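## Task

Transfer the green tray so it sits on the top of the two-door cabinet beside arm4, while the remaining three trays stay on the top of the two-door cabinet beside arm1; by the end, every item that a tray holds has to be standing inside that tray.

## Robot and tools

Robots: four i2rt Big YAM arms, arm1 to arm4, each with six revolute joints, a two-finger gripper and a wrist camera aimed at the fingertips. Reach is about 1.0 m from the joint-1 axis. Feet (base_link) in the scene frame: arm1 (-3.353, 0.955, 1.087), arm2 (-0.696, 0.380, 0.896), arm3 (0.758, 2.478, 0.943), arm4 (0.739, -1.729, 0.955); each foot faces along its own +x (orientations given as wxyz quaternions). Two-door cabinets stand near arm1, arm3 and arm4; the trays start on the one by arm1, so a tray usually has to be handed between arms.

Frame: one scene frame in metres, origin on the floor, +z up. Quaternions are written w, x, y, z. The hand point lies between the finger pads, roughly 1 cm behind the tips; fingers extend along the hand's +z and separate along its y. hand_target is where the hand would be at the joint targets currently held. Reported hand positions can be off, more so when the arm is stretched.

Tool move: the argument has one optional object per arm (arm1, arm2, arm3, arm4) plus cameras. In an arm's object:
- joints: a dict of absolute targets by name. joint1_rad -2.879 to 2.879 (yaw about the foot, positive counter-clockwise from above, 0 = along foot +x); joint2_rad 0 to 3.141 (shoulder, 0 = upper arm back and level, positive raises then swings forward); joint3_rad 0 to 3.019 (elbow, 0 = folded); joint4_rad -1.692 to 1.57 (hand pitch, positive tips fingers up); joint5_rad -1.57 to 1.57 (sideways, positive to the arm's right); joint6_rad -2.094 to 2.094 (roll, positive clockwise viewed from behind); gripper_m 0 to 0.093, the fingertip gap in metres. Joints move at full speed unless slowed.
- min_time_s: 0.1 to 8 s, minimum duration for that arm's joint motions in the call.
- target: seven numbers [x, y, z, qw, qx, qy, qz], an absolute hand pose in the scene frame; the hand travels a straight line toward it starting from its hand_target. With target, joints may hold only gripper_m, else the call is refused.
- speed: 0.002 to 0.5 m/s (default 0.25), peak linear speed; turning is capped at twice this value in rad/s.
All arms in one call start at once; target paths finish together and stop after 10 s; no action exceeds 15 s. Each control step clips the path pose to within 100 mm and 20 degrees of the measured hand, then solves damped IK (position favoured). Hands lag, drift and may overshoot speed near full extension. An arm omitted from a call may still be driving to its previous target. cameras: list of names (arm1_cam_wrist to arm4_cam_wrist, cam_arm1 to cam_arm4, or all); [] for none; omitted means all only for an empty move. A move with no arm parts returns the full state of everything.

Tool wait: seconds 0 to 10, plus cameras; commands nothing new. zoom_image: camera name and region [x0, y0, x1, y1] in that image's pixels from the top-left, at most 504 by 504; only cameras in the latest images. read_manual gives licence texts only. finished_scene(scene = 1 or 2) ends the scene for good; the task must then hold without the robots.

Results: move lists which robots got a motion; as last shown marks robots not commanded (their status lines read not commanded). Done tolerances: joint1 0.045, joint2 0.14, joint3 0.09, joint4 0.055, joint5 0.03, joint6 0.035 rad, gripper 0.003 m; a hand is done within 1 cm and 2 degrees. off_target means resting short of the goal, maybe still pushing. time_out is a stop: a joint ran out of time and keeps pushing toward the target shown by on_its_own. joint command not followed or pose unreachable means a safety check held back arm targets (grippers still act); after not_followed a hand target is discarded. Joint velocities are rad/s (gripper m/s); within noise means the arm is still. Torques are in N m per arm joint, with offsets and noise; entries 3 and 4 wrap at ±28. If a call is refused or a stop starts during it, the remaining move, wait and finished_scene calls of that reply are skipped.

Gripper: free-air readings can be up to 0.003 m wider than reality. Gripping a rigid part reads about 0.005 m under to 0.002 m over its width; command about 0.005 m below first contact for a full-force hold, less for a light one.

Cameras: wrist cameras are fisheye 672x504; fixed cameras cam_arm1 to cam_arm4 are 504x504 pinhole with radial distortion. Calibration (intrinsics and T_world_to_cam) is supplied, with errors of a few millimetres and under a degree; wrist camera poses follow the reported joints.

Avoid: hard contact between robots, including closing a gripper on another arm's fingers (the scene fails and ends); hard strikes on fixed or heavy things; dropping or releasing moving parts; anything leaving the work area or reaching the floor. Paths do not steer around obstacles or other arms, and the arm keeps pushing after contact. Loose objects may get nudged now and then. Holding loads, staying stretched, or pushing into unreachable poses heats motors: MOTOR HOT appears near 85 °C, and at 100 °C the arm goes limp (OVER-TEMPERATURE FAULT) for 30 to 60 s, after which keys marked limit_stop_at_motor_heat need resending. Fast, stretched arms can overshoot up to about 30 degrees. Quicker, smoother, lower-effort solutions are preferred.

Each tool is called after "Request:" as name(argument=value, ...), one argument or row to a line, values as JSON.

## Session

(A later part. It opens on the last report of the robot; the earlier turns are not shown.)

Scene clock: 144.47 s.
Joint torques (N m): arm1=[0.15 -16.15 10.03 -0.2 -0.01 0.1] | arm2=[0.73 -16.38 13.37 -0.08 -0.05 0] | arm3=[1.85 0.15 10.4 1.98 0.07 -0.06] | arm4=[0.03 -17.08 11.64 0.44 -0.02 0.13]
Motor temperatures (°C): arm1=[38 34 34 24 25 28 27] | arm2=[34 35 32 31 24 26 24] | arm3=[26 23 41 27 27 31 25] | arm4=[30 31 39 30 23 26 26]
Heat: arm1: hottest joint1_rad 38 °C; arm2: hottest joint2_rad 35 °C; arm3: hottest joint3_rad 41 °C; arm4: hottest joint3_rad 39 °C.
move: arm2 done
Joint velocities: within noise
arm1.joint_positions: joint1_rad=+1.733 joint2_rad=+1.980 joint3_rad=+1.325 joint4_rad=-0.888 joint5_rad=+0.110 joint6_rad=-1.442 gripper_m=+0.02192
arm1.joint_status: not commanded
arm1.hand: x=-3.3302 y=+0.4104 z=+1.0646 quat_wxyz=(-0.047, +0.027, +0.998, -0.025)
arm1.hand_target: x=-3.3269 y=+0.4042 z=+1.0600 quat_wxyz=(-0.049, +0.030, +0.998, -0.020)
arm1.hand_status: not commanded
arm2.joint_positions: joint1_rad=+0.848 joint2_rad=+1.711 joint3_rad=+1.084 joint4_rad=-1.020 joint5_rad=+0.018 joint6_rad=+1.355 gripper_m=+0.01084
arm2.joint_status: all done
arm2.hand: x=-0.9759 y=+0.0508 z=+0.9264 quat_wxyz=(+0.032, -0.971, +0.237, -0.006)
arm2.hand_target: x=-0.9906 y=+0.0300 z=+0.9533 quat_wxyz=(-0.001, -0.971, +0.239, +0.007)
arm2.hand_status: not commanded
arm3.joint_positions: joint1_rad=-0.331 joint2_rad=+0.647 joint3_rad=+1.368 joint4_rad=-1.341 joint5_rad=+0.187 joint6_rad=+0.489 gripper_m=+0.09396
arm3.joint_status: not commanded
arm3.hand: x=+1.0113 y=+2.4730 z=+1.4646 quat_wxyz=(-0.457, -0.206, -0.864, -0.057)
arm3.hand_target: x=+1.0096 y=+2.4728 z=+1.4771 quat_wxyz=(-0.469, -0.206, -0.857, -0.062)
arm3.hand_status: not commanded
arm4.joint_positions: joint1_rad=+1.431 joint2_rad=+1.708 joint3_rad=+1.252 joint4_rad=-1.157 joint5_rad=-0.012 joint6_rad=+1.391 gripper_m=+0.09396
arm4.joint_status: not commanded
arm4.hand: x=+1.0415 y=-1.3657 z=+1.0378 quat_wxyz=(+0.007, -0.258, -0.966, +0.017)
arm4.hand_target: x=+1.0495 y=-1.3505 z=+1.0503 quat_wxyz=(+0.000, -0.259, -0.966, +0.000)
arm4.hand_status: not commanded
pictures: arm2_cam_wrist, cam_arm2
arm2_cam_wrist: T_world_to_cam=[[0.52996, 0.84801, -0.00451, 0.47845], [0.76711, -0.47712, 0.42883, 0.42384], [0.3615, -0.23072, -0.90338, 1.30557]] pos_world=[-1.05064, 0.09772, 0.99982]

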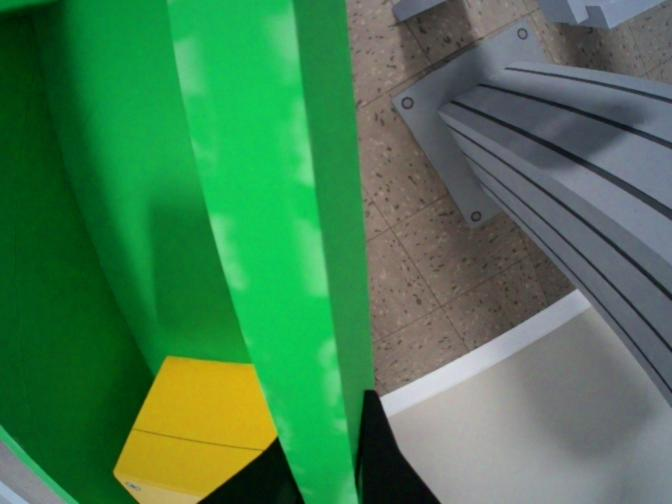

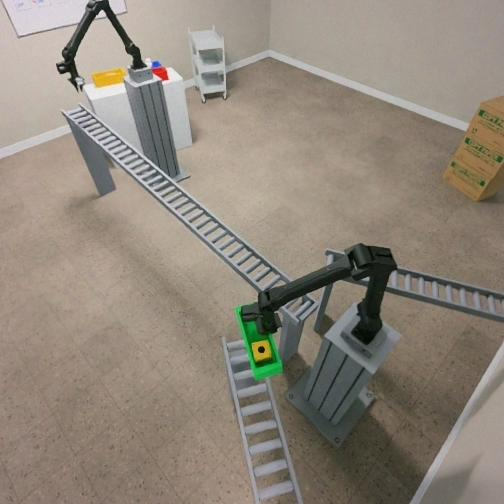

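Request:
move(
  arm2={"target": [-1.016, -0.022, 0.90, 0.027, 0.971, -0.238, -0.013], "speed": 0.12},
  cameras=["cam_arm2", "arm2_cam_wrist"],
)

Request:
zoom_image(
  camera="cam_arm2",
  region=[190, 290, 340, 440],
)

Scene clock: 147.37 s.
Joint torques (N m): arm1=[0.09 -16.15 10.15 -0.14 0.01 0.11] | arm2=[1.2 -17.73 13.74 0.9 -0.15 -0.01] | arm3=[1.73 -0.21 10.55 2.04 0.03 -0.05] | arm4=[-0.03 -16.91 11.64 0.43 -0.02 0.13]
Motor temperatures (°C): arm1=[37 35 34 24 25 28 27] | arm2=[34 35 32 31 24 26 24] | arm3=[26 23 41 27 27 31 25] | arm4=[30 31 39 30 23 26 26]
Heat: arm1: hottest joint1_rad 37 °C; arm2: hottest joint2_rad 35 °C; arm3: hottest joint3_rad 41 °C; arm4: hottest joint3_rad 39 °C.
move: arm2 off_target
Joint velocities: within noise
arm1, arm3, arm4: as last shown
arm2.joint_positions: joint1_rad=+0.864 joint2_rad=+1.869 joint3_rad=+1.149 joint4_rad=-0.901 joint5_rad=+0.009 joint6_rad=+1.376 gripper_m=+0.01084
arm2.joint_status: not commanded
arm2.hand: x=-0.9951 y=+0.0131 z=+0.8753 quat_wxyz=(+0.018, -0.971, +0.239, -0.004)
arm2.hand_target: x=-1.0144 y=-0.0202 z=+0.9019 quat_wxyz=(-0.027, -0.971, +0.238, +0.013)
arm2.hand_status: off_target (0.048 m and 5.5 deg from the pose sent, 0.087 m and 7.1 deg at the start)
pictures: arm2_cam_wrist, cam_arm2
arm2_cam_wrist: T_world_to_cam=[[0.53366, 0.84508, -0.03232, 0.54846], [0.76954, -0.4694, 0.43297, 0.44122], [0.35072, -0.25593, -0.90083, 1.24499]] pos_world=[-1.06887, 0.06225, 0.94822]

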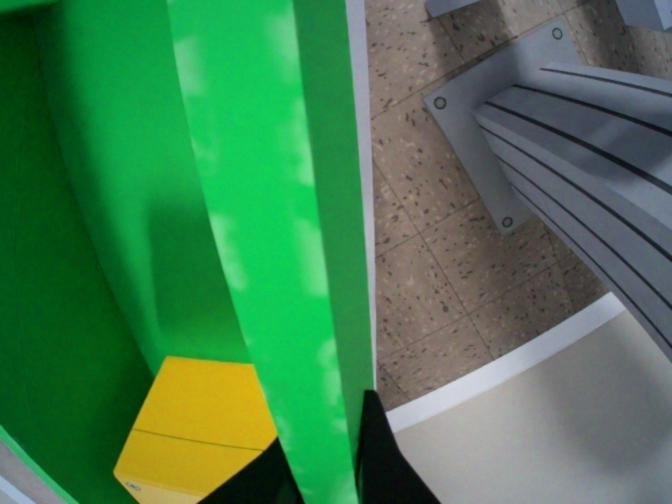

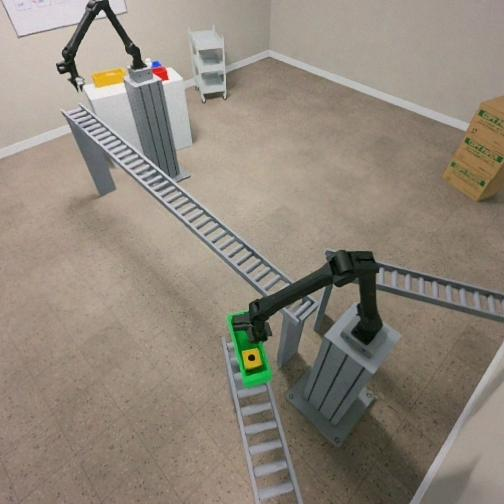

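Scaled by 3.360 from the camera's image (finer frame: 720x720).

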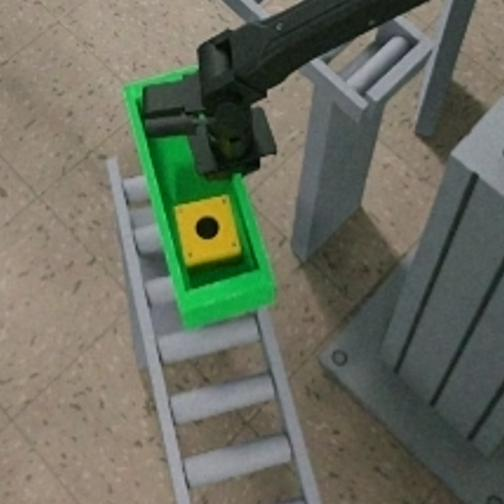

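Request:
move(
  arm2={"target": [-1.019, -0.032, 0.845, 0.040, 0.968, -0.246, -0.019], "speed": 0.1},
  cameras=["cam_arm2", "arm2_cam_wrist"],
)

Request:
zoom_image(
  camera="cam_arm2",
  region=[190, 310, 310, 430],
)

Scene clock: 149.63 s.
Joint torques (N m): arm1=[0.26 -16.32 10.1 -0.21 0 0.12] | arm2=[1.14 -19.19 10.99 1.03 -0.09 0] | arm3=[2.08 -0.21 10.54 2.03 0.03 -0.05] | arm4=[0.03 -17.08 11.63 0.47 -0.02 0.13]
Motor temperatures (°C): arm1=[37 35 34 24 25 28 27] | arm2=[34 35 32 31 24 26 24] | arm3=[26 23 41 27 27 30 25] | arm4=[30 31 39 30 23 26 26]
Heat: arm1: hottest joint1_rad 37 °C; arm2: hottest joint2_rad 35 °C; arm3: hottest joint3_rad 41 °C; arm4: hottest joint3_rad 39 °C.
move: arm2 off_target
Joint velocities: within noise
arm1, arm3, arm4: as last shown
arm2.joint_positions: joint1_rad=+0.871 joint2_rad=+1.977 joint3_rad=+1.149 joint4_rad=-0.748 joint5_rad=+0.009 joint6_rad=+1.400 gripper_m=+0.01084
arm2.joint_status: not commanded
arm2.hand: x=-1.0043 y=-0.0037 z=+0.8248 quat_wxyz=(-0.002, -0.969, +0.248, +0.006)
arm2.hand_target: x=-1.0181 y=-0.0310 z=+0.8461 quat_wxyz=(-0.040, -0.968, +0.246, +0.019)
arm2.hand_status: off_target (0.038 m and 4.6 deg from the pose sent, 0.059 m and 7.2 deg at the start)
pictures: arm2_cam_wrist, cam_arm2
arm2_cam_wrist: T_world_to_cam=[[0.54655, 0.8339, -0.07677, 0.61545], [0.77367, -0.46773, 0.4274, 0.47095], [0.3205, -0.293, -0.9008, 1.16788]] pos_world=[-1.07504, 0.04924, 0.89799]

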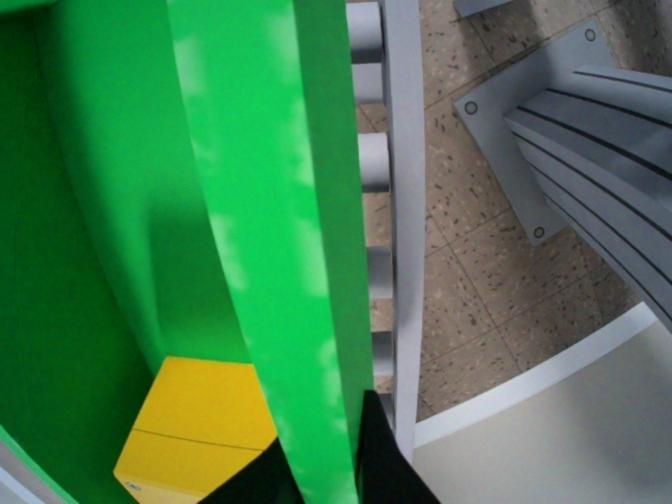

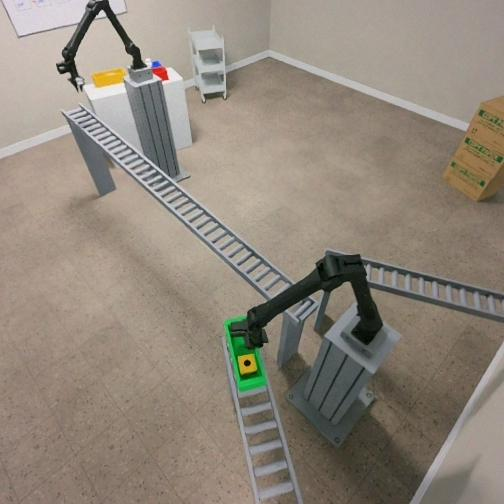

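Scaled by 4.200 from the camera's image (finer frame: 720x720).

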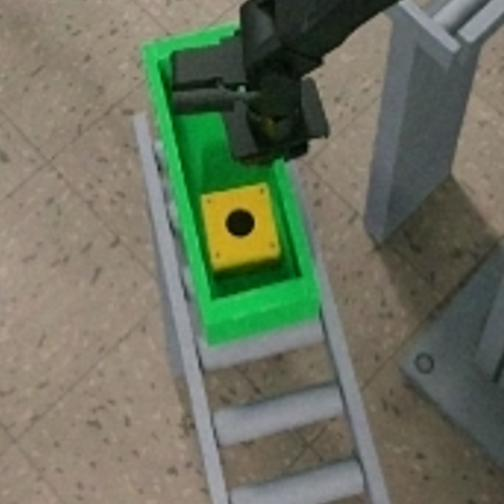

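Request:
move(
  arm2={"target": [-1.017, -0.029, 0.808, 0.037, 0.968, -0.246, -0.018], "speed": 0.08},
  cameras=["cam_arm2", "arm2_cam_wrist"],
)

Request:
zoom_image(
  camera="cam_arm2",
  region=[190, 310, 310, 430],
)

Scene clock: 152.00 s.
Joint torques (N m): arm1=[0.09 -16.15 10.03 -0.21 0 0.1] | arm2=[1.2 -19.84 9.06 1.05 -0.05 -0.01] | arm3=[1.73 -0.21 10.5 2.03 0.05 -0.06] | arm4=[-0.03 -17.03 11.63 0.46 -0.02 0.14]
Motor temperatures (°C): arm1=[37 35 34 24 25 27 27] | arm2=[34 36 32 31 24 26 24] | arm3=[26 23 41 27 27 30 25] | arm4=[30 31 39 30 23 26 26]
Heat: arm1: hottest joint1_rad 37 °C; arm2: hottest joint2_rad 36 °C; arm3: hottest joint3_rad 41 °C; arm4: hottest joint3_rad 39 °C.
move: arm2 off_target
Joint velocities: within noise
arm1, arm3, arm4: as last shown
arm2.joint_positions: joint1_rad=+0.871 joint2_rad=+2.047 joint3_rad=+1.149 joint4_rad=-0.669 joint5_rad=+0.009 joint6_rad=+1.400 gripper_m=+0.01084
arm2.joint_status: not commanded
arm2.hand: x=-1.0070 y=-0.0071 z=+0.7919 quat_wxyz=(-0.007, -0.969, +0.248, +0.008)
arm2.hand_target: x=-1.0165 y=-0.0285 z=+0.8086 quat_wxyz=(-0.037, -0.968, +0.246, +0.018)
arm2.hand_status: off_target (0.029 m and 3.7 deg from the pose sent, 0.033 m and 4.2 deg at the start)
pictures: arm2_cam_wrist, cam_arm2
arm2_cam_wrist: T_world_to_cam=[[0.54609, 0.83332, -0.08585, 0.624], [0.77613, -0.4647, 0.42624, 0.48896], [0.3153, -0.29939, -0.90053, 1.13259]] pos_world=[-1.07736, 0.04632, 0.86508]

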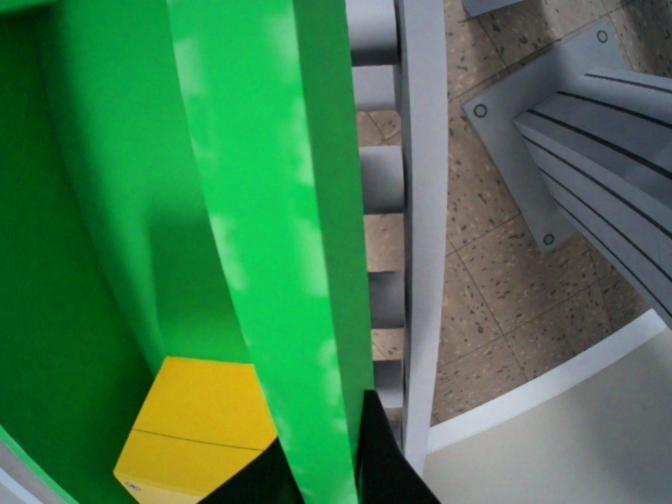

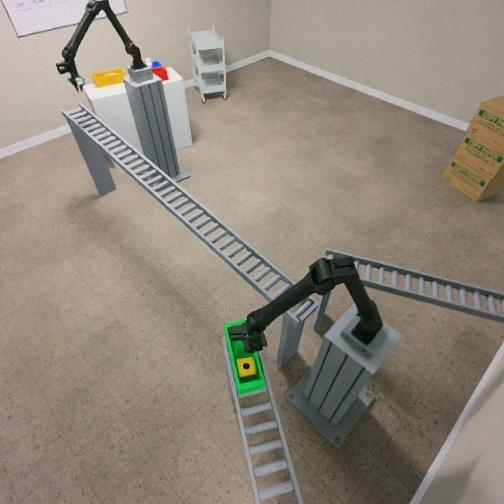

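Scaled by 4.200 from the camera's image (finer frame: 720x720).

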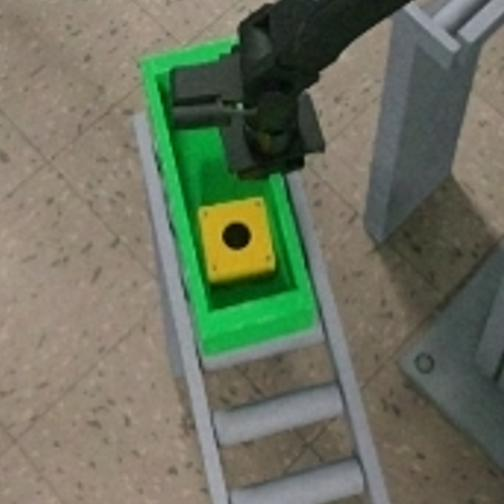

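Request:
move(
  arm2={"target": [-1.011, -0.018, 0.797, 0.037, 0.968, -0.246, -0.018], "speed": 0.06},
  cameras=["cam_arm2", "arm2_cam_wrist"],
)

Request:
zoom_image(
  camera="cam_arm2",
  region=[190, 310, 310, 430],
)

Scene clock: 153.63 s.
Joint torques (N m): arm1=[0.03 -16.15 10.15 -0.18 0 0.13] | arm2=[0.91 -19.31 7.84 1.11 -0.06 -0.05] | arm3=[1.55 -0.21 10.48 2.03 0.06 -0.06] | arm4=[0.03 -17.08 11.63 0.47 -0.01 0.13]
Motor temperatures (°C): arm1=[37 35 34 24 25 27 27] | arm2=[34 36 32 31 24 26 24] | arm3=[26 23 41 27 27 30 25] | arm4=[30 31 39 30 23 26 26]
Heat: arm1: hottest joint1_rad 37 °C; arm2: hottest joint2_rad 36 °C; arm3: hottest joint3_rad 41 °C; arm4: hottest joint3_rad 39 °C.
move: arm2 off_target
Joint velocities: within noise
arm1, arm3, arm4: as last shown
arm2.joint_positions: joint1_rad=+0.871 joint2_rad=+2.047 joint3_rad=+1.119 joint4_rad=-0.626 joint5_rad=+0.009 joint6_rad=+1.400 gripper_m=+0.01084
arm2.joint_status: not commanded
arm2.hand: x=-1.0033 y=-0.0025 z=+0.7848 quat_wxyz=(-0.012, -0.969, +0.248, +0.010)
arm2.hand_target: x=-1.0108 y=-0.0178 z=+0.7974 quat_wxyz=(-0.037, -0.968, +0.246, +0.018)
arm2.hand_status: off_target (0.021 m and 3.0 deg from the pose sent, 0.013 m and 3.7 deg at the start)
pictures: arm2_cam_wrist, cam_arm2
arm2_cam_wrist: T_world_to_cam=[[0.54537, 0.83241, -0.09832, 0.62655], [0.77944, -0.4605, 0.42474, 0.49575], [0.30828, -0.30828, -0.89996, 1.11898]] pos_world=[-1.07308, 0.0517, 0.85807]

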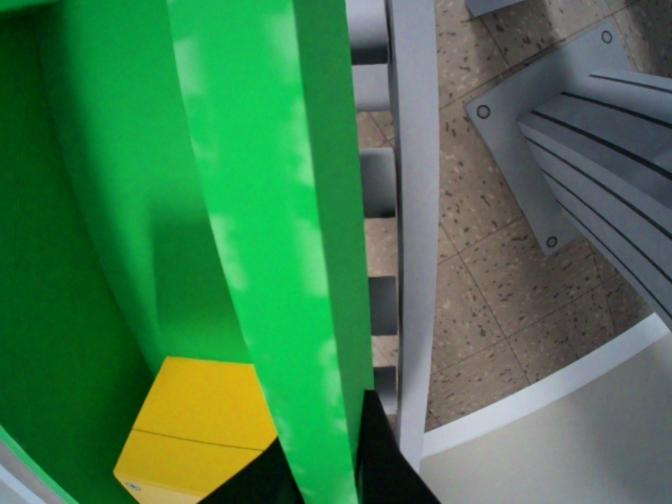

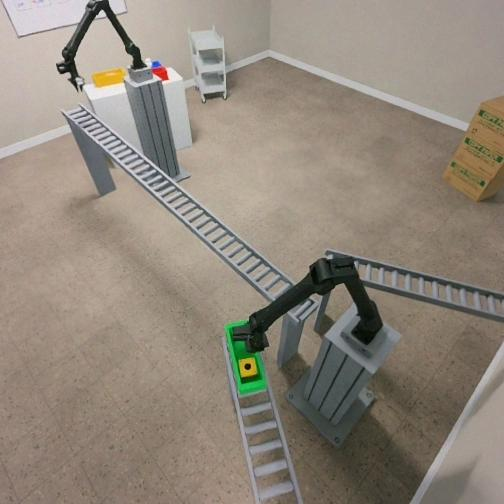

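Scaled by 4.200 from the camera's image (finer frame: 720x720).

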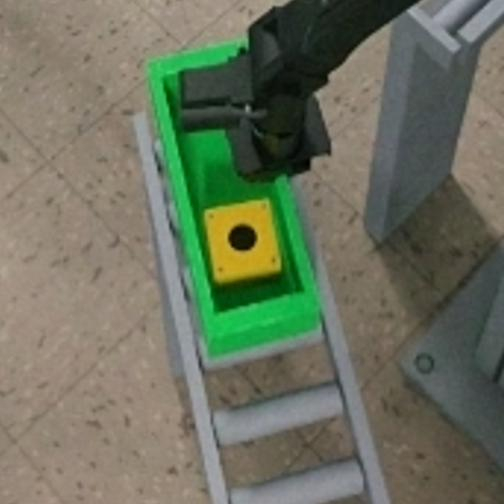

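Request:
move(
  arm2={"target": [-1.011, -0.018, 0.775, 0.030, 0.968, -0.246, -0.014], "speed": 0.06},
  cameras=["cam_arm2", "arm2_cam_wrist"],
)

Request:
zoom_image(
  camera="cam_arm2",
  region=[190, 310, 310, 430],
)

Scene clock: 155.27 s.
Joint torques (N m): arm1=[-0.21 -16.32 9.99 -0.13 0.03 0.1] | arm2=[0.85 -19.49 8.28 1.01 -0.12 -0.06] | arm3=[1.79 -0.09 10.51 1.89 0.06 -0.03] | arm4=[-0.03 -17.08 11.64 0.47 -0.02 0.14]
Motor temperatures (°C): arm1=[37 35 34 24 25 27 27] | arm2=[34 36 32 31 24 26 24] | arm3=[26 23 41 27 27 30 25] | arm4=[30 31 39 30 23 26 26]
Heat: arm1: hottest joint1_rad 37 °C; arm2: hottest joint2_rad 36 °C; arm3: hottest joint3_rad 41 °C; arm4: hottest joint3_rad 39 °C.
move: arm2 off_target
Joint velocities: within noise
arm1, arm3, arm4: as last shown
arm2.joint_positions: joint1_rad=+0.871 joint2_rad=+2.098 joint3_rad=+1.119 joint4_rad=-0.601 joint5_rad=+0.009 joint6_rad=+1.400 gripper_m=+0.01084
arm2.joint_status: not commanded
arm2.hand: x=-0.9993 y=+0.0026 z=+0.7612 quat_wxyz=(-0.001, -0.969, +0.248, +0.005)
arm2.hand_target: x=-1.0107 y=-0.0176 z=+0.7757 quat_wxyz=(-0.030, -0.969, +0.246, +0.014)
arm2.hand_status: off_target (0.027 m and 3.5 deg from the pose sent, 0.020 m and 2.1 deg at the start)
pictures: arm2_cam_wrist, cam_arm2
arm2_cam_wrist: T_world_to_cam=[[0.54675, 0.83407, -0.07337, 0.60021], [0.77274, -0.46892, 0.42776, 0.49606], [0.32238, -0.29058, -0.90091, 1.11281]] pos_world=[-1.07024, 0.05535, 0.83439]

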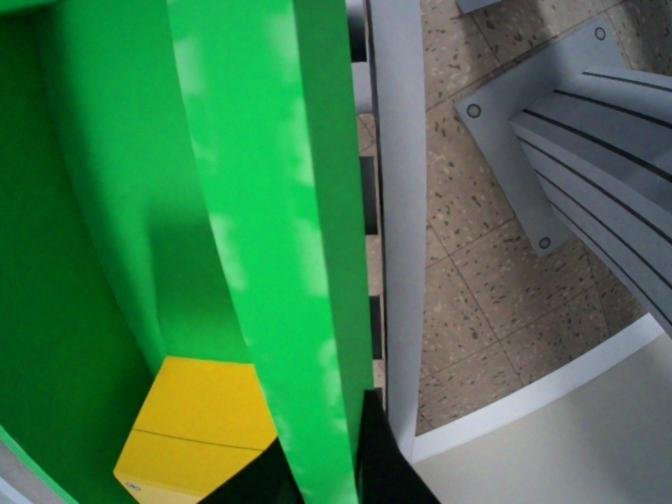

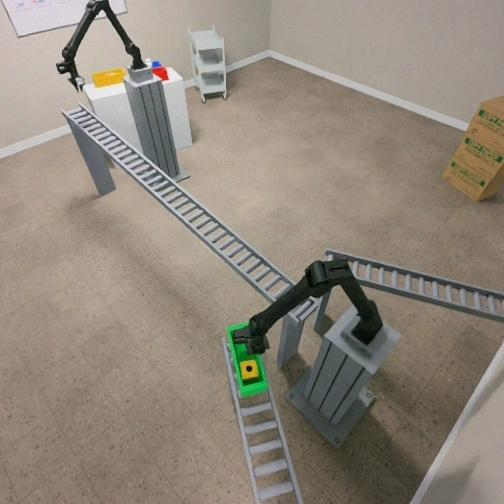

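Scaled by 4.200 from the camera's image (finer frame: 720x720).

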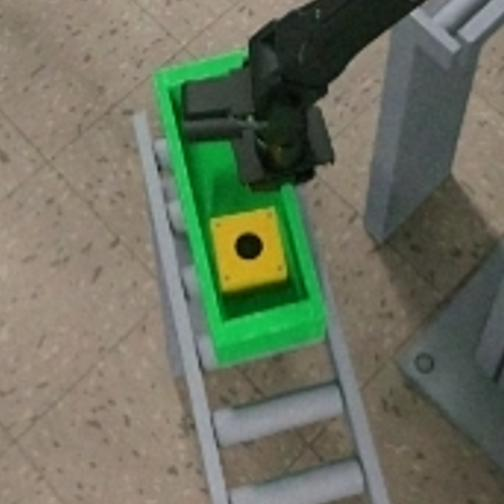

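Request:
move(
  arm2={"target": [-1.020, -0.032, 0.762, 0.036, 0.968, -0.246, -0.017], "speed": 0.06},
  cameras=["cam_arm2", "arm2_cam_wrist"],
)

Request:
zoom_image(
  camera="cam_arm2",
  region=[190, 310, 310, 430],
)

Scene clock: 156.90 s.
Joint torques (N m): arm1=[0.15 -16.32 9.96 -0.16 -0.01 0.1] | arm2=[0.91 -19.49 10.1 1.01 -0.11 -0.01] | arm3=[1.79 0.15 10.45 1.94 0.05 -0.06] | arm4=[-0.09 -17.03 11.66 0.46 -0.02 0.14]
Motor temperatures (°C): arm1=[37 35 34 24 25 27 26] | arm2=[34 36 32 31 24 26 24] | arm3=[26 23 41 27 27 30 25] | arm4=[30 31 39 30 23 26 26]
Heat: arm1: hottest joint1_rad 37 °C; arm2: hottest joint2_rad 36 °C; arm3: hottest joint3_rad 41 °C; arm4: hottest joint3_rad 39 °C.
move: arm2 off_target
Joint velocities: within noise
arm1, arm3, arm4: as last shown
arm2.joint_positions: joint1_rad=+0.871 joint2_rad=+2.140 joint3_rad=+1.136 joint4_rad=-0.584 joint5_rad=+0.009 joint6_rad=+1.400 gripper_m=+0.01084
arm2.joint_status: not commanded
arm2.hand: x=-1.0007 y=+0.0007 z=+0.7454 quat_wxyz=(+0.003, -0.969, +0.248, +0.003)
arm2.hand_target: x=-1.0190 y=-0.0308 z=+0.7637 quat_wxyz=(-0.036, -0.968, +0.246, +0.017)
arm2.hand_status: off_target (0.041 m and 4.7 deg from the pose sent, 0.040 m and 4.3 deg at the start)
pictures: arm2_cam_wrist, cam_arm2
arm2_cam_wrist: T_world_to_cam=[[0.54702, 0.83456, -0.06541, 0.59576], [0.77066, -0.47153, 0.42865, 0.5003], [0.32689, -0.28489, -0.9011, 1.10307]] pos_world=[-1.07203, 0.05296, 0.81849]

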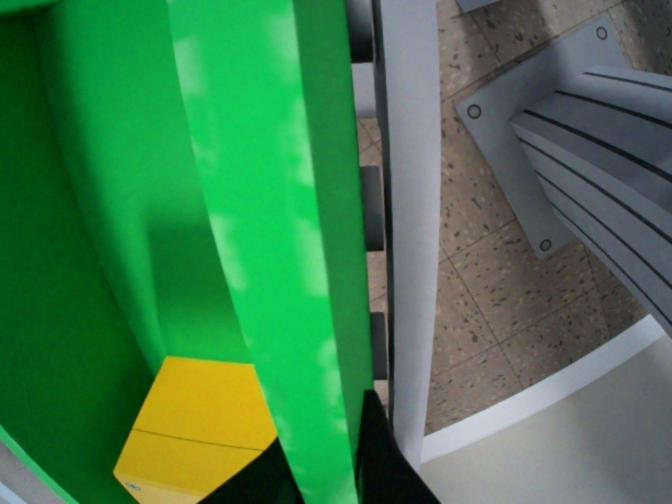

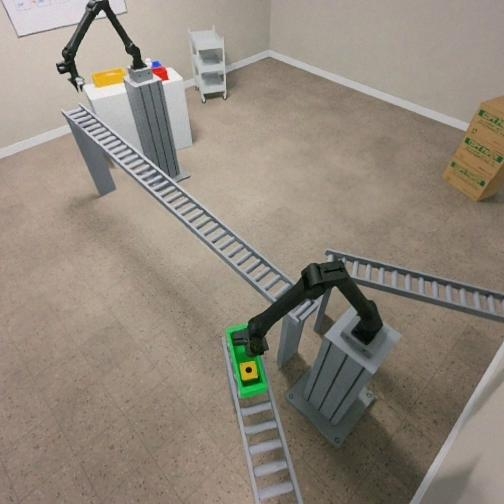

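Scaled by 4.200 from the camera's image (finer frame: 720x720).

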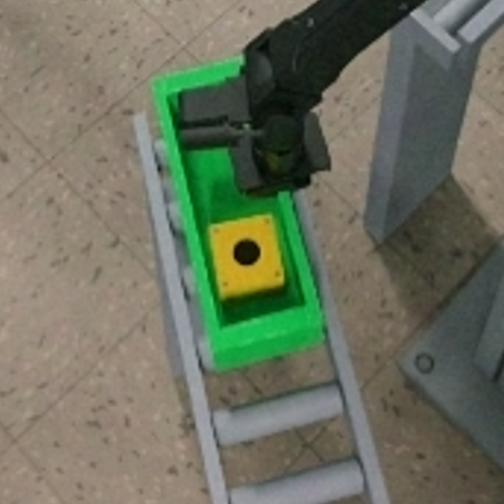

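Request:
move(
  arm2={"target": [-1.021, -0.033, 0.742, 0.036, 0.968, -0.246, -0.017], "speed": 0.06},
  cameras=["cam_arm2", "arm2_cam_wrist"],
)

Request:
zoom_image(
  camera="cam_arm2",
  region=[190, 310, 310, 430],
)

Scene clock: 158.20 s.
Joint torques (N m): arm1=[-0.32 -16.26 10.09 -0.12 -0.01 0.09] | arm2=[0.91 -17.9 9.65 1.06 0.34 -0.01] | arm3=[1.73 -0.26 10.51 1.99 0.09 -0.06] | arm4=[-0.03 -17.03 11.64 0.42 -0.02 0.13]
Motor temperatures (°C): arm1=[37 35 34 24 25 27 26] | arm2=[34 36 32 31 24 26 24] | arm3=[26 23 41 27 27 30 25] | arm4=[30 31 39 30 23 26 26]
Heat: arm1: hottest joint1_rad 37 °C; arm2: hottest joint2_rad 36 °C; arm3: hottest joint3_rad 41 °C; arm4: hottest joint3_rad 39 °C.
move: arm2 off_target
Joint velocities: within noise
arm1, arm3, arm4: as last shown
arm2.joint_positions: joint1_rad=+0.873 joint2_rad=+2.164 joint3_rad=+1.153 joint4_rad=-0.547 joint5_rad=-0.002 joint6_rad=+1.400 gripper_m=+0.01084
arm2.joint_status: not commanded
arm2.hand: x=-1.0059 y=-0.0102 z=+0.7375 quat_wxyz=(-0.013, -0.969, +0.247, +0.005)
arm2.hand_target: x=-1.0203 y=-0.0324 z=+0.7431 quat_wxyz=(-0.036, -0.968, +0.246, +0.017)
arm2.hand_status: off_target (0.028 m and 3.0 deg from the pose sent, 0.039 m and 4.7 deg at the start)
pictures: arm2_cam_wrist, cam_arm2
arm2_cam_wrist: T_world_to_cam=[[0.54457, 0.83326, -0.09554, 0.62688], [0.77585, -0.45721, 0.43476, 0.50334], [0.31859, -0.31088, -0.89546, 1.08182]] pos_world=[-1.07655, 0.0441, 0.80979]

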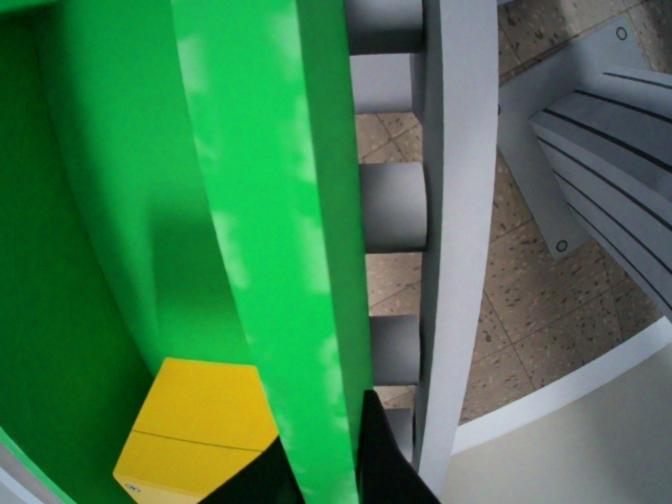

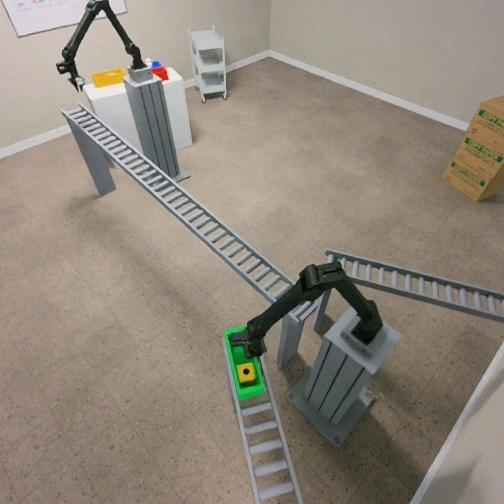

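Scaled by 4.200 from the camera's image (finer frame: 720x720).

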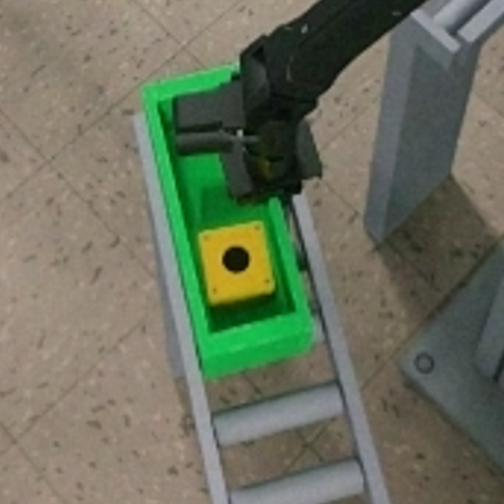

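Request:
move(
  arm2={"target": [-1.014, -0.021, 0.775, 0.033, 0.968, -0.246, -0.015], "speed": 0.06},
)

Request:
move(
  arm2={"target": [-1.014, -0.021, 0.745, 0.030, 0.968, -0.246, -0.015], "speed": 0.06},
  cameras=["cam_arm2", "arm2_cam_wrist"],
)

Request:
zoom_image(
  camera="cam_arm2",
  region=[190, 310, 310, 430],
)

Scene clock: 159.97 s.
Joint torques (N m): arm1=[-0.15 -16.32 10.09 -0.12 -0.01 0.1] | arm2=[0.5 -21.95 7.12 0.16 -0.03 -0.07] | arm3=[1.79 -0.03 10.48 2.03 0.04 -0.06] | arm4=[0.03 -17.08 11.64 0.46 -0.01 0.13]
Motor temperatures (°C): arm1=[37 35 35 24 25 27 26] | arm2=[34 36 32 31 24 26 24] | arm3=[26 23 41 27 27 30 25] | arm4=[30 31 39 30 23 26 25]
Heat: arm1: hottest joint1_rad 37 °C; arm2: hottest joint2_rad 36 °C; arm3: hottest joint3_rad 41 °C; arm4: hottest joint3_rad 39 °C.
move: arm2 off_target
Joint velocities: within noise
arm1.joint_positions: joint1_rad=+1.733 joint2_rad=+1.980 joint3_rad=+1.325 joint4_rad=-0.888 joint5_rad=+0.110 joint6_rad=-1.442 gripper_m=+0.02192
arm1.joint_status: not commanded
arm1.hand: x=-3.3302 y=+0.4104 z=+1.0646 quat_wxyz=(-0.047, +0.027, +0.998, -0.025)
arm1.hand_target: x=-3.3269 y=+0.4042 z=+1.0600 quat_wxyz=(-0.049, +0.030, +0.998, -0.020)
arm1.hand_status: not commanded
arm2.joint_positions: joint1_rad=+0.873 joint2_rad=+2.126 joint3_rad=+1.143 joint4_rad=-0.573 joint5_rad=+0.006 joint6_rad=+1.400 gripper_m=+0.01084
arm2.joint_status: not commanded
arm2.hand: x=-1.0059 y=-0.0081 z=+0.7531 quat_wxyz=(-0.012, -0.969, +0.247, +0.009)
arm2.hand_target: x=-1.0139 y=-0.0208 z=+0.7748 quat_wxyz=(-0.033, -0.969, +0.246, +0.015)
arm2.hand_status: off_target (0.027 m and 2.5 deg from the pose sent, 0.040 m and 2.6 deg at the start)
arm3.joint_positions: joint1_rad=-0.331 joint2_rad=+0.647 joint3_rad=+1.368 joint4_rad=-1.341 joint5_rad=+0.187 joint6_rad=+0.489 gripper_m=+0.09396
arm3.joint_status: not commanded
arm3.hand: x=+1.0113 y=+2.4730 z=+1.4646 quat_wxyz=(-0.457, -0.206, -0.864, -0.057)
arm3.hand_target: x=+1.0096 y=+2.4728 z=+1.4771 quat_wxyz=(-0.469, -0.206, -0.857, -0.062)
arm3.hand_status: not commanded
arm4.joint_positions: joint1_rad=+1.431 joint2_rad=+1.708 joint3_rad=+1.252 joint4_rad=-1.157 joint5_rad=-0.012 joint6_rad=+1.391 gripper_m=+0.09396
arm4.joint_status: not commanded
arm4.hand: x=+1.0415 y=-1.3657 z=+1.0378 quat_wxyz=(+0.007, -0.258, -0.966, +0.017)
arm4.hand_target: x=+1.0495 y=-1.3505 z=+1.0503 quat_wxyz=(+0.000, -0.259, -0.966, +0.000)
arm4.hand_status: not commanded
pictures: none

Scene clock: 161.07 s.
Joint torques (N m): arm1=[0.5 -15.97 10.09 -0.24 -0.02 0.08] | arm2=[0.62 -19.02 7.61 1.02 0.35 -0.05] | arm3=[1.79 -0.21 10.52 1.98 0.06 -0.03] | arm4=[0.03 -17.14 11.62 0.46 -0.02 0.14]
Motor temperatures (°C): arm1=[37 35 35 24 25 27 26] | arm2=[34 36 32 31 24 26 24] | arm3=[26 23 41 27 27 30 25] | arm4=[30 31 39 30 23 26 25]
Heat: arm1: hottest joint1_rad 37 °C; arm2: hottest joint2_rad 36 °C; arm3: hottest joint3_rad 41 °C; arm4: hottest joint3_rad 39 °C.
move: arm2 off_target
Joint velocities: within noise
arm1, arm3, arm4: as last shown
arm2.joint_positions: joint1_rad=+0.874 joint2_rad=+2.158 joint3_rad=+1.143 joint4_rad=-0.545 joint5_rad=+0.000 joint6_rad=+1.399 gripper_m=+0.01084
arm2.joint_status: not commanded
arm2.hand: x=-1.0035 y=-0.0074 z=+0.7382 quat_wxyz=(-0.011, -0.969, +0.246, +0.005)
arm2.hand_target: x=-1.0139 y=-0.0207 z=+0.7454 quat_wxyz=(-0.030, -0.969, +0.246, +0.015)
arm2.hand_status: off_target (0.018 m and 2.4 deg from the pose sent, 0.017 m and 2.2 deg at the start)
pictures: arm2_cam_wrist, cam_arm2
arm2_cam_wrist: T_world_to_cam=[[0.54366, 0.83412, -0.09316, 0.62067], [0.77628, -0.45754, 0.43364, 0.50374], [0.31908, -0.30808, -0.89626, 1.08363]] pos_world=[-1.07425, 0.0466, 0.81059]

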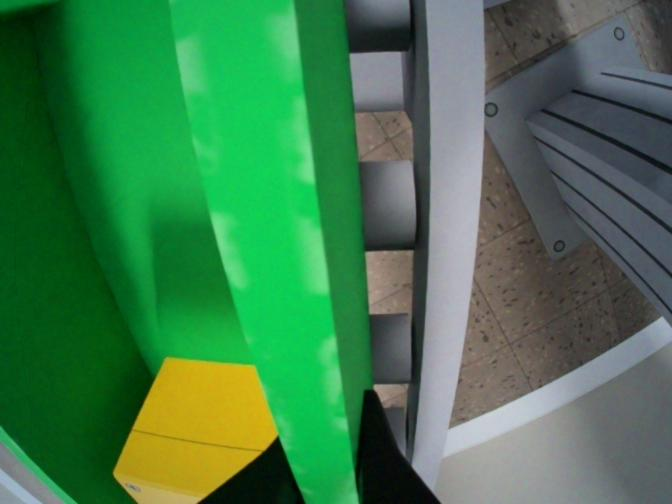

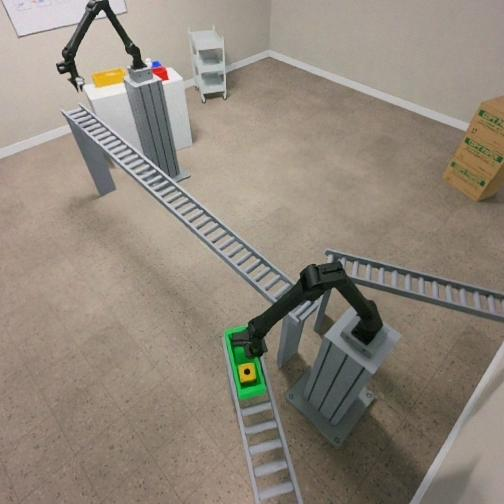

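Scaled by 4.200 from the camera's image (finer frame: 720x720).

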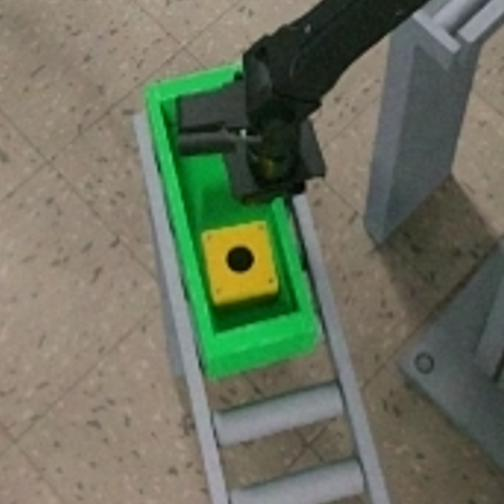

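Request:
move(
  arm2={"target": [-1.010, -0.014, 0.728, 0.028, 0.968, -0.246, -0.013], "speed": 0.06},
  cameras=["cam_arm2", "arm2_cam_wrist"],
)

Request:
zoom_image(
  camera="cam_arm2",
  region=[190, 310, 310, 430],
)

Scene clock: 162.50 s.
Joint torques (N m): arm1=[-0.5 -16.15 10.06 -0.17 0.02 0.11] | arm2=[0.44 -16.91 6.26 1.87 0.42 -0.07] | arm3=[1.96 -0.03 10.52 1.99 0.06 -0.08] | arm4=[-0.03 -17.08 11.67 0.44 -0.02 0.13]
Motor temperatures (°C): arm1=[37 35 35 24 25 27 26] | arm2=[34 36 32 31 24 26 24] | arm3=[26 23 41 27 27 30 25] | arm4=[30 31 39 30 23 26 25]
Heat: arm1: hottest joint1_rad 37 °C; arm2: hottest joint2_rad 36 °C; arm3: hottest joint3_rad 41 °C; arm4: hottest joint3_rad 39 °C.
move: arm2 off_target
Joint velocities: within noise
arm1, arm3, arm4: as last shown
arm2.joint_positions: joint1_rad=+0.874 joint2_rad=+2.162 joint3_rad=+1.141 joint4_rad=-0.526 joint5_rad=-0.005 joint6_rad=+1.398 gripper_m=+0.01084
arm2.joint_status: not commanded
arm2.hand: x=-1.0045 y=-0.0099 z=+0.7360 quat_wxyz=(-0.018, -0.969, +0.246, +0.006)
arm2.hand_target: x=-1.0099 y=-0.0139 z=+0.7284 quat_wxyz=(-0.028, -0.969, +0.246, +0.013)
arm2.hand_status: off_target (0.011 m and 1.4 deg from the pose sent, 0.014 m and 2.1 deg at the start)
pictures: arm2_cam_wrist, cam_arm2
arm2_cam_wrist: T_world_to_cam=[[0.5421, 0.83356, -0.10634, 0.63124], [0.77894, -0.45099, 0.43574, 0.50557], [0.31526, -0.31905, -0.89377, 1.07551]] pos_world=[-1.07506, 0.04497, 0.80809]

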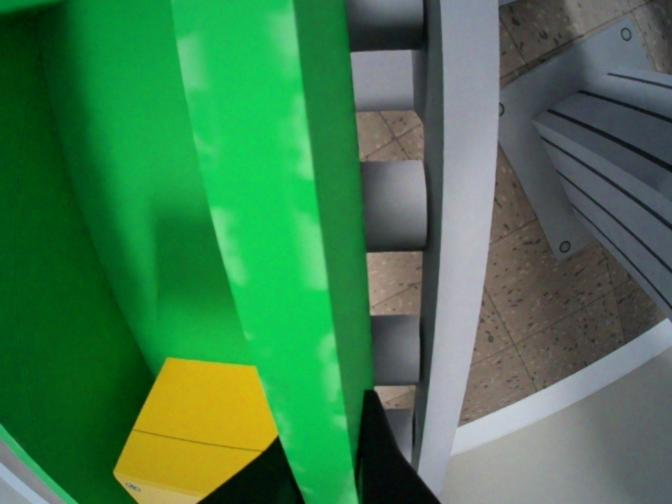

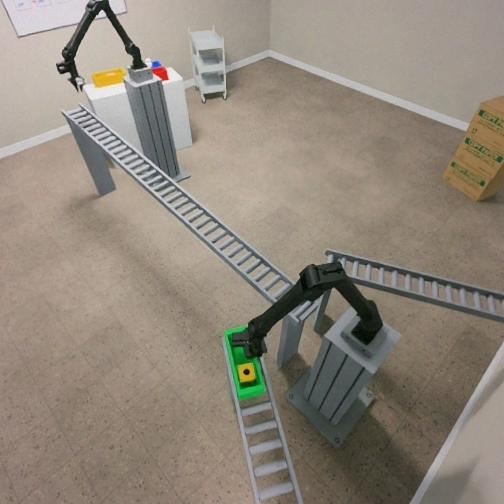

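Scaled by 4.200 from the camera's image (finer frame: 720x720).

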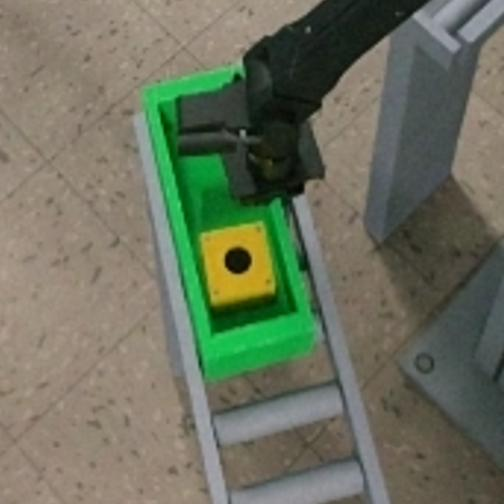

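Request:
move(
  arm2={"joints": {"joint4_rad": -0.575}, "min_time_s": 0.7},
  cameras=["cam_arm2"],
)

Request:
zoom_image(
  camera="cam_arm2",
  region=[190, 310, 310, 430],
)

Scene clock: 164.00 s.
Joint torques (N m): arm1=[-0.03 -16.38 10.03 -0.17 0.01 0.09] | arm2=[0.21 -16.85 6.23 -0.54 0.44 -0.09] | arm3=[1.96 -0.03 10.5 1.96 0.07 -0.06] | arm4=[-0.03 -17.2 11.59 0.42 -0.02 0.13]
Motor temperatures (°C): arm1=[37 35 35 24 25 27 26] | arm2=[34 36 31 31 24 26 25] | arm3=[26 23 41 27 27 30 25] | arm4=[30 31 39 30 23 26 25]
Heat: arm1: hottest joint1_rad 37 °C; arm2: hottest joint2_rad 36 °C; arm3: hottest joint3_rad 41 °C; arm4: hottest joint3_rad 39 °C.
move: arm2 done
Joint velocities: within noise
arm1, arm3, arm4: as last shown
arm2.joint_positions: joint1_rad=+0.874 joint2_rad=+2.162 joint3_rad=+1.141 joint4_rad=-0.552 joint5_rad=-0.005 joint6_rad=+1.399 gripper_m=+0.01084
arm2.joint_status: all done
arm2.hand: x=-1.0007 y=-0.0050 z=+0.7359 quat_wxyz=(-0.007, -0.969, +0.246, +0.000)
arm2.hand_target: x=-0.9965 y=+0.0031 z=+0.7280 quat_wxyz=(+0.012, -0.969, +0.246, -0.005)
arm2.hand_status: not commanded

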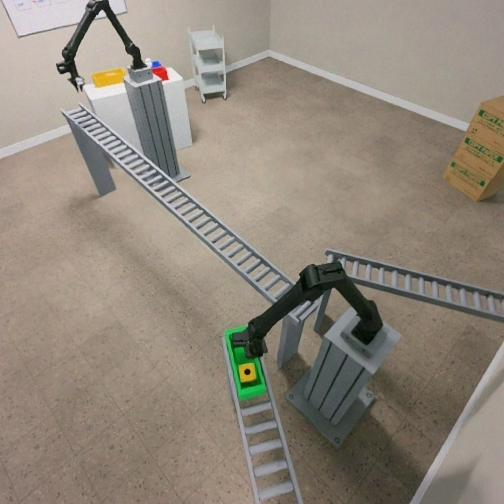

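Scaled by 4.200 from the camera's image (finer frame: 720x720).

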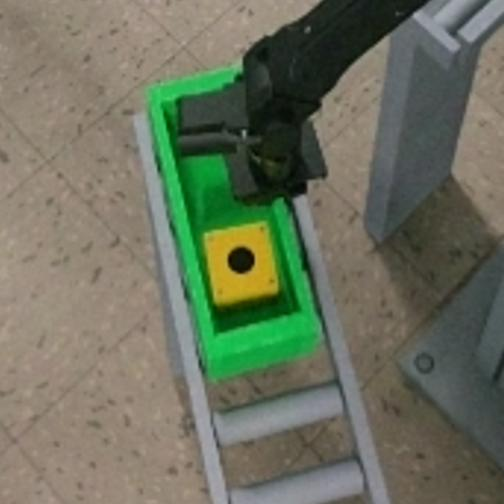

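Request:
move(
  arm2={"target": [-0.9965, 0.003, 0.92, -0.012, 0.969, -0.246, 0.005], "speed": 0.4, "joints": {"gripper_m": 0.022}},
  cameras=["cam_arm2", "cam_arm4", "arm2_cam_wrist"],
)

Scene clock: 165.77 s.
Joint torques (N m): arm1=[-0.03 -16.38 10.04 -0.17 0.03 0.11] | arm2=[0.32 -14.45 11.18 0.02 0.29 -0.08] | arm3=[1.44 -0.32 10.5 2.02 0.07 -0.05] | arm4=[-0.03 -17.03 11.63 0.44 -0.02 0.13]
Motor temperatures (°C): arm1=[37 35 35 24 25 27 26] | arm2=[34 36 31 31 24 26 24] | arm3=[26 23 41 27 27 30 25] | arm4=[30 31 39 30 23 26 25]
Heat: arm1: hottest joint1_rad 37 °C; arm2: hottest joint2_rad 36 °C; arm3: hottest joint3_rad 41 °C; arm4: hottest joint3_rad 39 °C.
move: arm2 done
Joint velocities: within noise
arm1, arm3, arm4: as last shown
arm2.joint_positions: joint1_rad=+0.874 joint2_rad=+1.790 joint3_rad=+1.178 joint4_rad=-0.996 joint5_rad=-0.001 joint6_rad=+1.399 gripper_m=+0.02194
arm2.joint_status: all done
arm2.hand: x=-0.9906 y=+0.0089 z=+0.9206 quat_wxyz=(+0.010, -0.969, +0.246, -0.005)
arm2.hand_target: x=-0.9964 y=+0.0032 z=+0.9200 quat_wxyz=(+0.012, -0.969, +0.246, -0.005)
arm2.hand_status: done (0.008 m and 0.2 deg from the pose sent, 0.184 m and 2.2 deg at the start)
pictures: arm2_cam_wrist, cam_arm2, cam_arm4
arm2_cam_wrist: T_world_to_cam=[[0.54541, 0.8369, -0.04621, 0.57553], [0.76353, -0.47334, 0.43928, 0.40436], [0.34576, -0.27487, -0.89716, 1.27497]] pos_world=[-1.06348, 0.06019, 0.99282]

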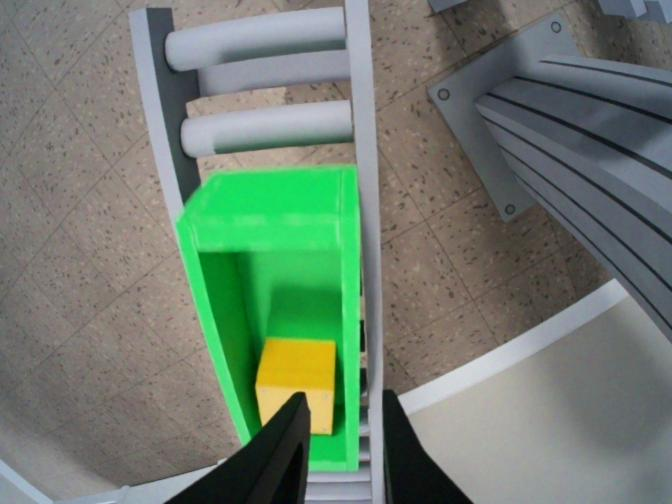

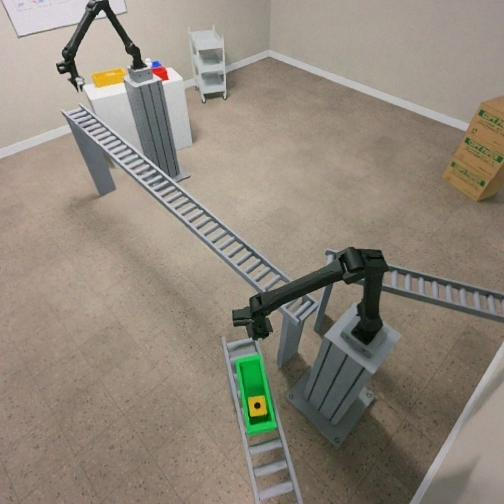

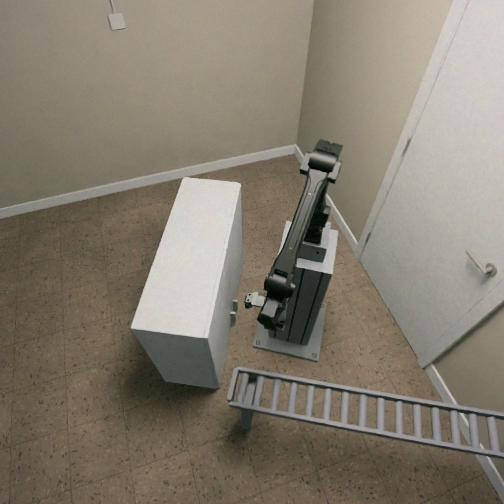

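Request:
wait(
  seconds=5,
  cameras=["cam_arm4", "cam_arm2", "arm4_cam_wrist"],
)

Scene clock: 170.97 s.
Joint torques (N m): arm1=[-0.26 -16.15 10.11 -0.13 0.01 0.1] | arm2=[0.44 -14.27 11.17 -0.13 0.27 -0.08] | arm3=[1.79 0.09 10.45 1.99 0.06 -0.05] | arm4=[-0.03 -17.14 11.64 0.43 -0.01 0.14]
Motor temperatures (°C): arm1=[37 35 35 24 25 27 26] | arm2=[34 36 32 31 24 26 24] | arm3=[26 23 41 27 27 30 25] | arm4=[30 31 39 29 23 26 25]
Heat: arm1: hottest joint1_rad 37 °C; arm2: hottest joint2_rad 36 °C; arm3: hottest joint3_rad 41 °C; arm4: hottest joint3_rad 39 °C.
Joint velocities: within noise
arm1.joint_positions: joint1_rad=+1.733 joint2_rad=+1.980 joint3_rad=+1.325 joint4_rad=-0.888 joint5_rad=+0.110 joint6_rad=-1.442 gripper_m=+0.02192
arm1.joint_status: not commanded
arm1.hand: x=-3.3302 y=+0.4104 z=+1.0646 quat_wxyz=(-0.047, +0.027, +0.998, -0.025)
arm1.hand_target: x=-3.3269 y=+0.4042 z=+1.0600 quat_wxyz=(-0.049, +0.030, +0.998, -0.020)
arm1.hand_status: not commanded
arm2.joint_positions: joint1_rad=+0.874 joint2_rad=+1.790 joint3_rad=+1.178 joint4_rad=-0.996 joint5_rad=-0.001 joint6_rad=+1.399 gripper_m=+0.02194
arm2.joint_status: all done
arm2.hand: x=-0.9906 y=+0.0089 z=+0.9206 quat_wxyz=(+0.010, -0.969, +0.246, -0.005)
arm2.hand_target: x=-0.9964 y=+0.0032 z=+0.9200 quat_wxyz=(+0.012, -0.969, +0.246, -0.005)
arm2.hand_status: done (0.008 m and 0.2 deg from the pose sent, 0.184 m and 2.2 deg at the start)
arm3.joint_positions: joint1_rad=-0.331 joint2_rad=+0.647 joint3_rad=+1.368 joint4_rad=-1.341 joint5_rad=+0.187 joint6_rad=+0.489 gripper_m=+0.09396
arm3.joint_status: not commanded
arm3.hand: x=+1.0113 y=+2.4730 z=+1.4646 quat_wxyz=(-0.457, -0.206, -0.864, -0.057)
arm3.hand_target: x=+1.0096 y=+2.4728 z=+1.4771 quat_wxyz=(-0.469, -0.206, -0.857, -0.062)
arm3.hand_status: not commanded
arm4.joint_positions: joint1_rad=+1.431 joint2_rad=+1.708 joint3_rad=+1.252 joint4_rad=-1.157 joint5_rad=-0.012 joint6_rad=+1.391 gripper_m=+0.09396
arm4.joint_status: not commanded
arm4.hand: x=+1.0415 y=-1.3657 z=+1.0378 quat_wxyz=(+0.007, -0.258, -0.966, +0.017)
arm4.hand_target: x=+1.0495 y=-1.3505 z=+1.0503 quat_wxyz=(+0.000, -0.259, -0.966, +0.000)
arm4.hand_status: not commanded
wait: 5.00 s; at rest by 0.07 s
pictures: arm4_cam_wrist, cam_arm2, cam_arm4
arm4_cam_wrist: T_world_to_cam=[[-0.56774, -0.82273, -0.02799, -0.5024], [-0.75249, 0.50488, 0.42291, 1.08397], [-0.33381, 0.26117, -0.90574, 1.74994]] pos_world=[1.11458, -1.41765, 1.1125]

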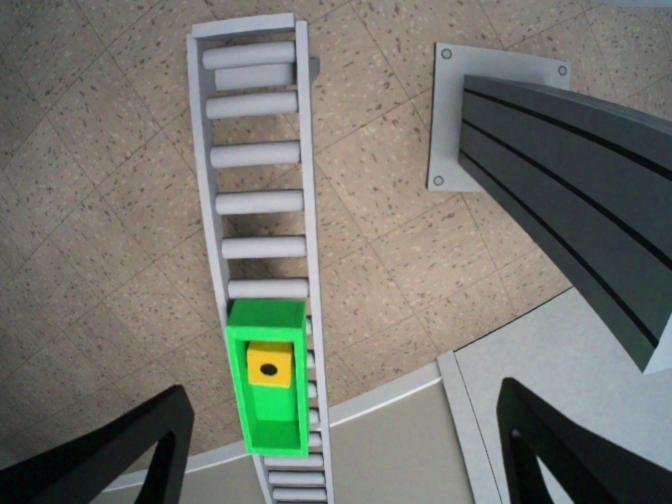

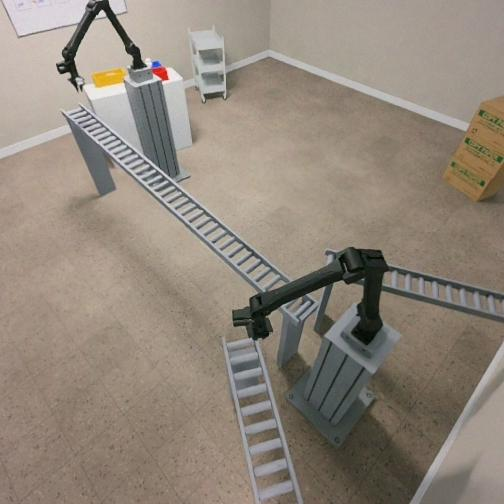

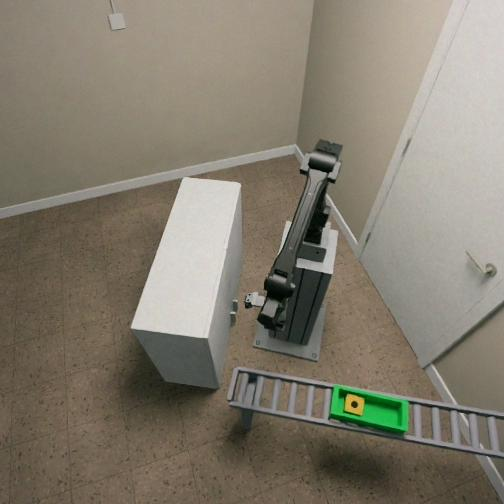

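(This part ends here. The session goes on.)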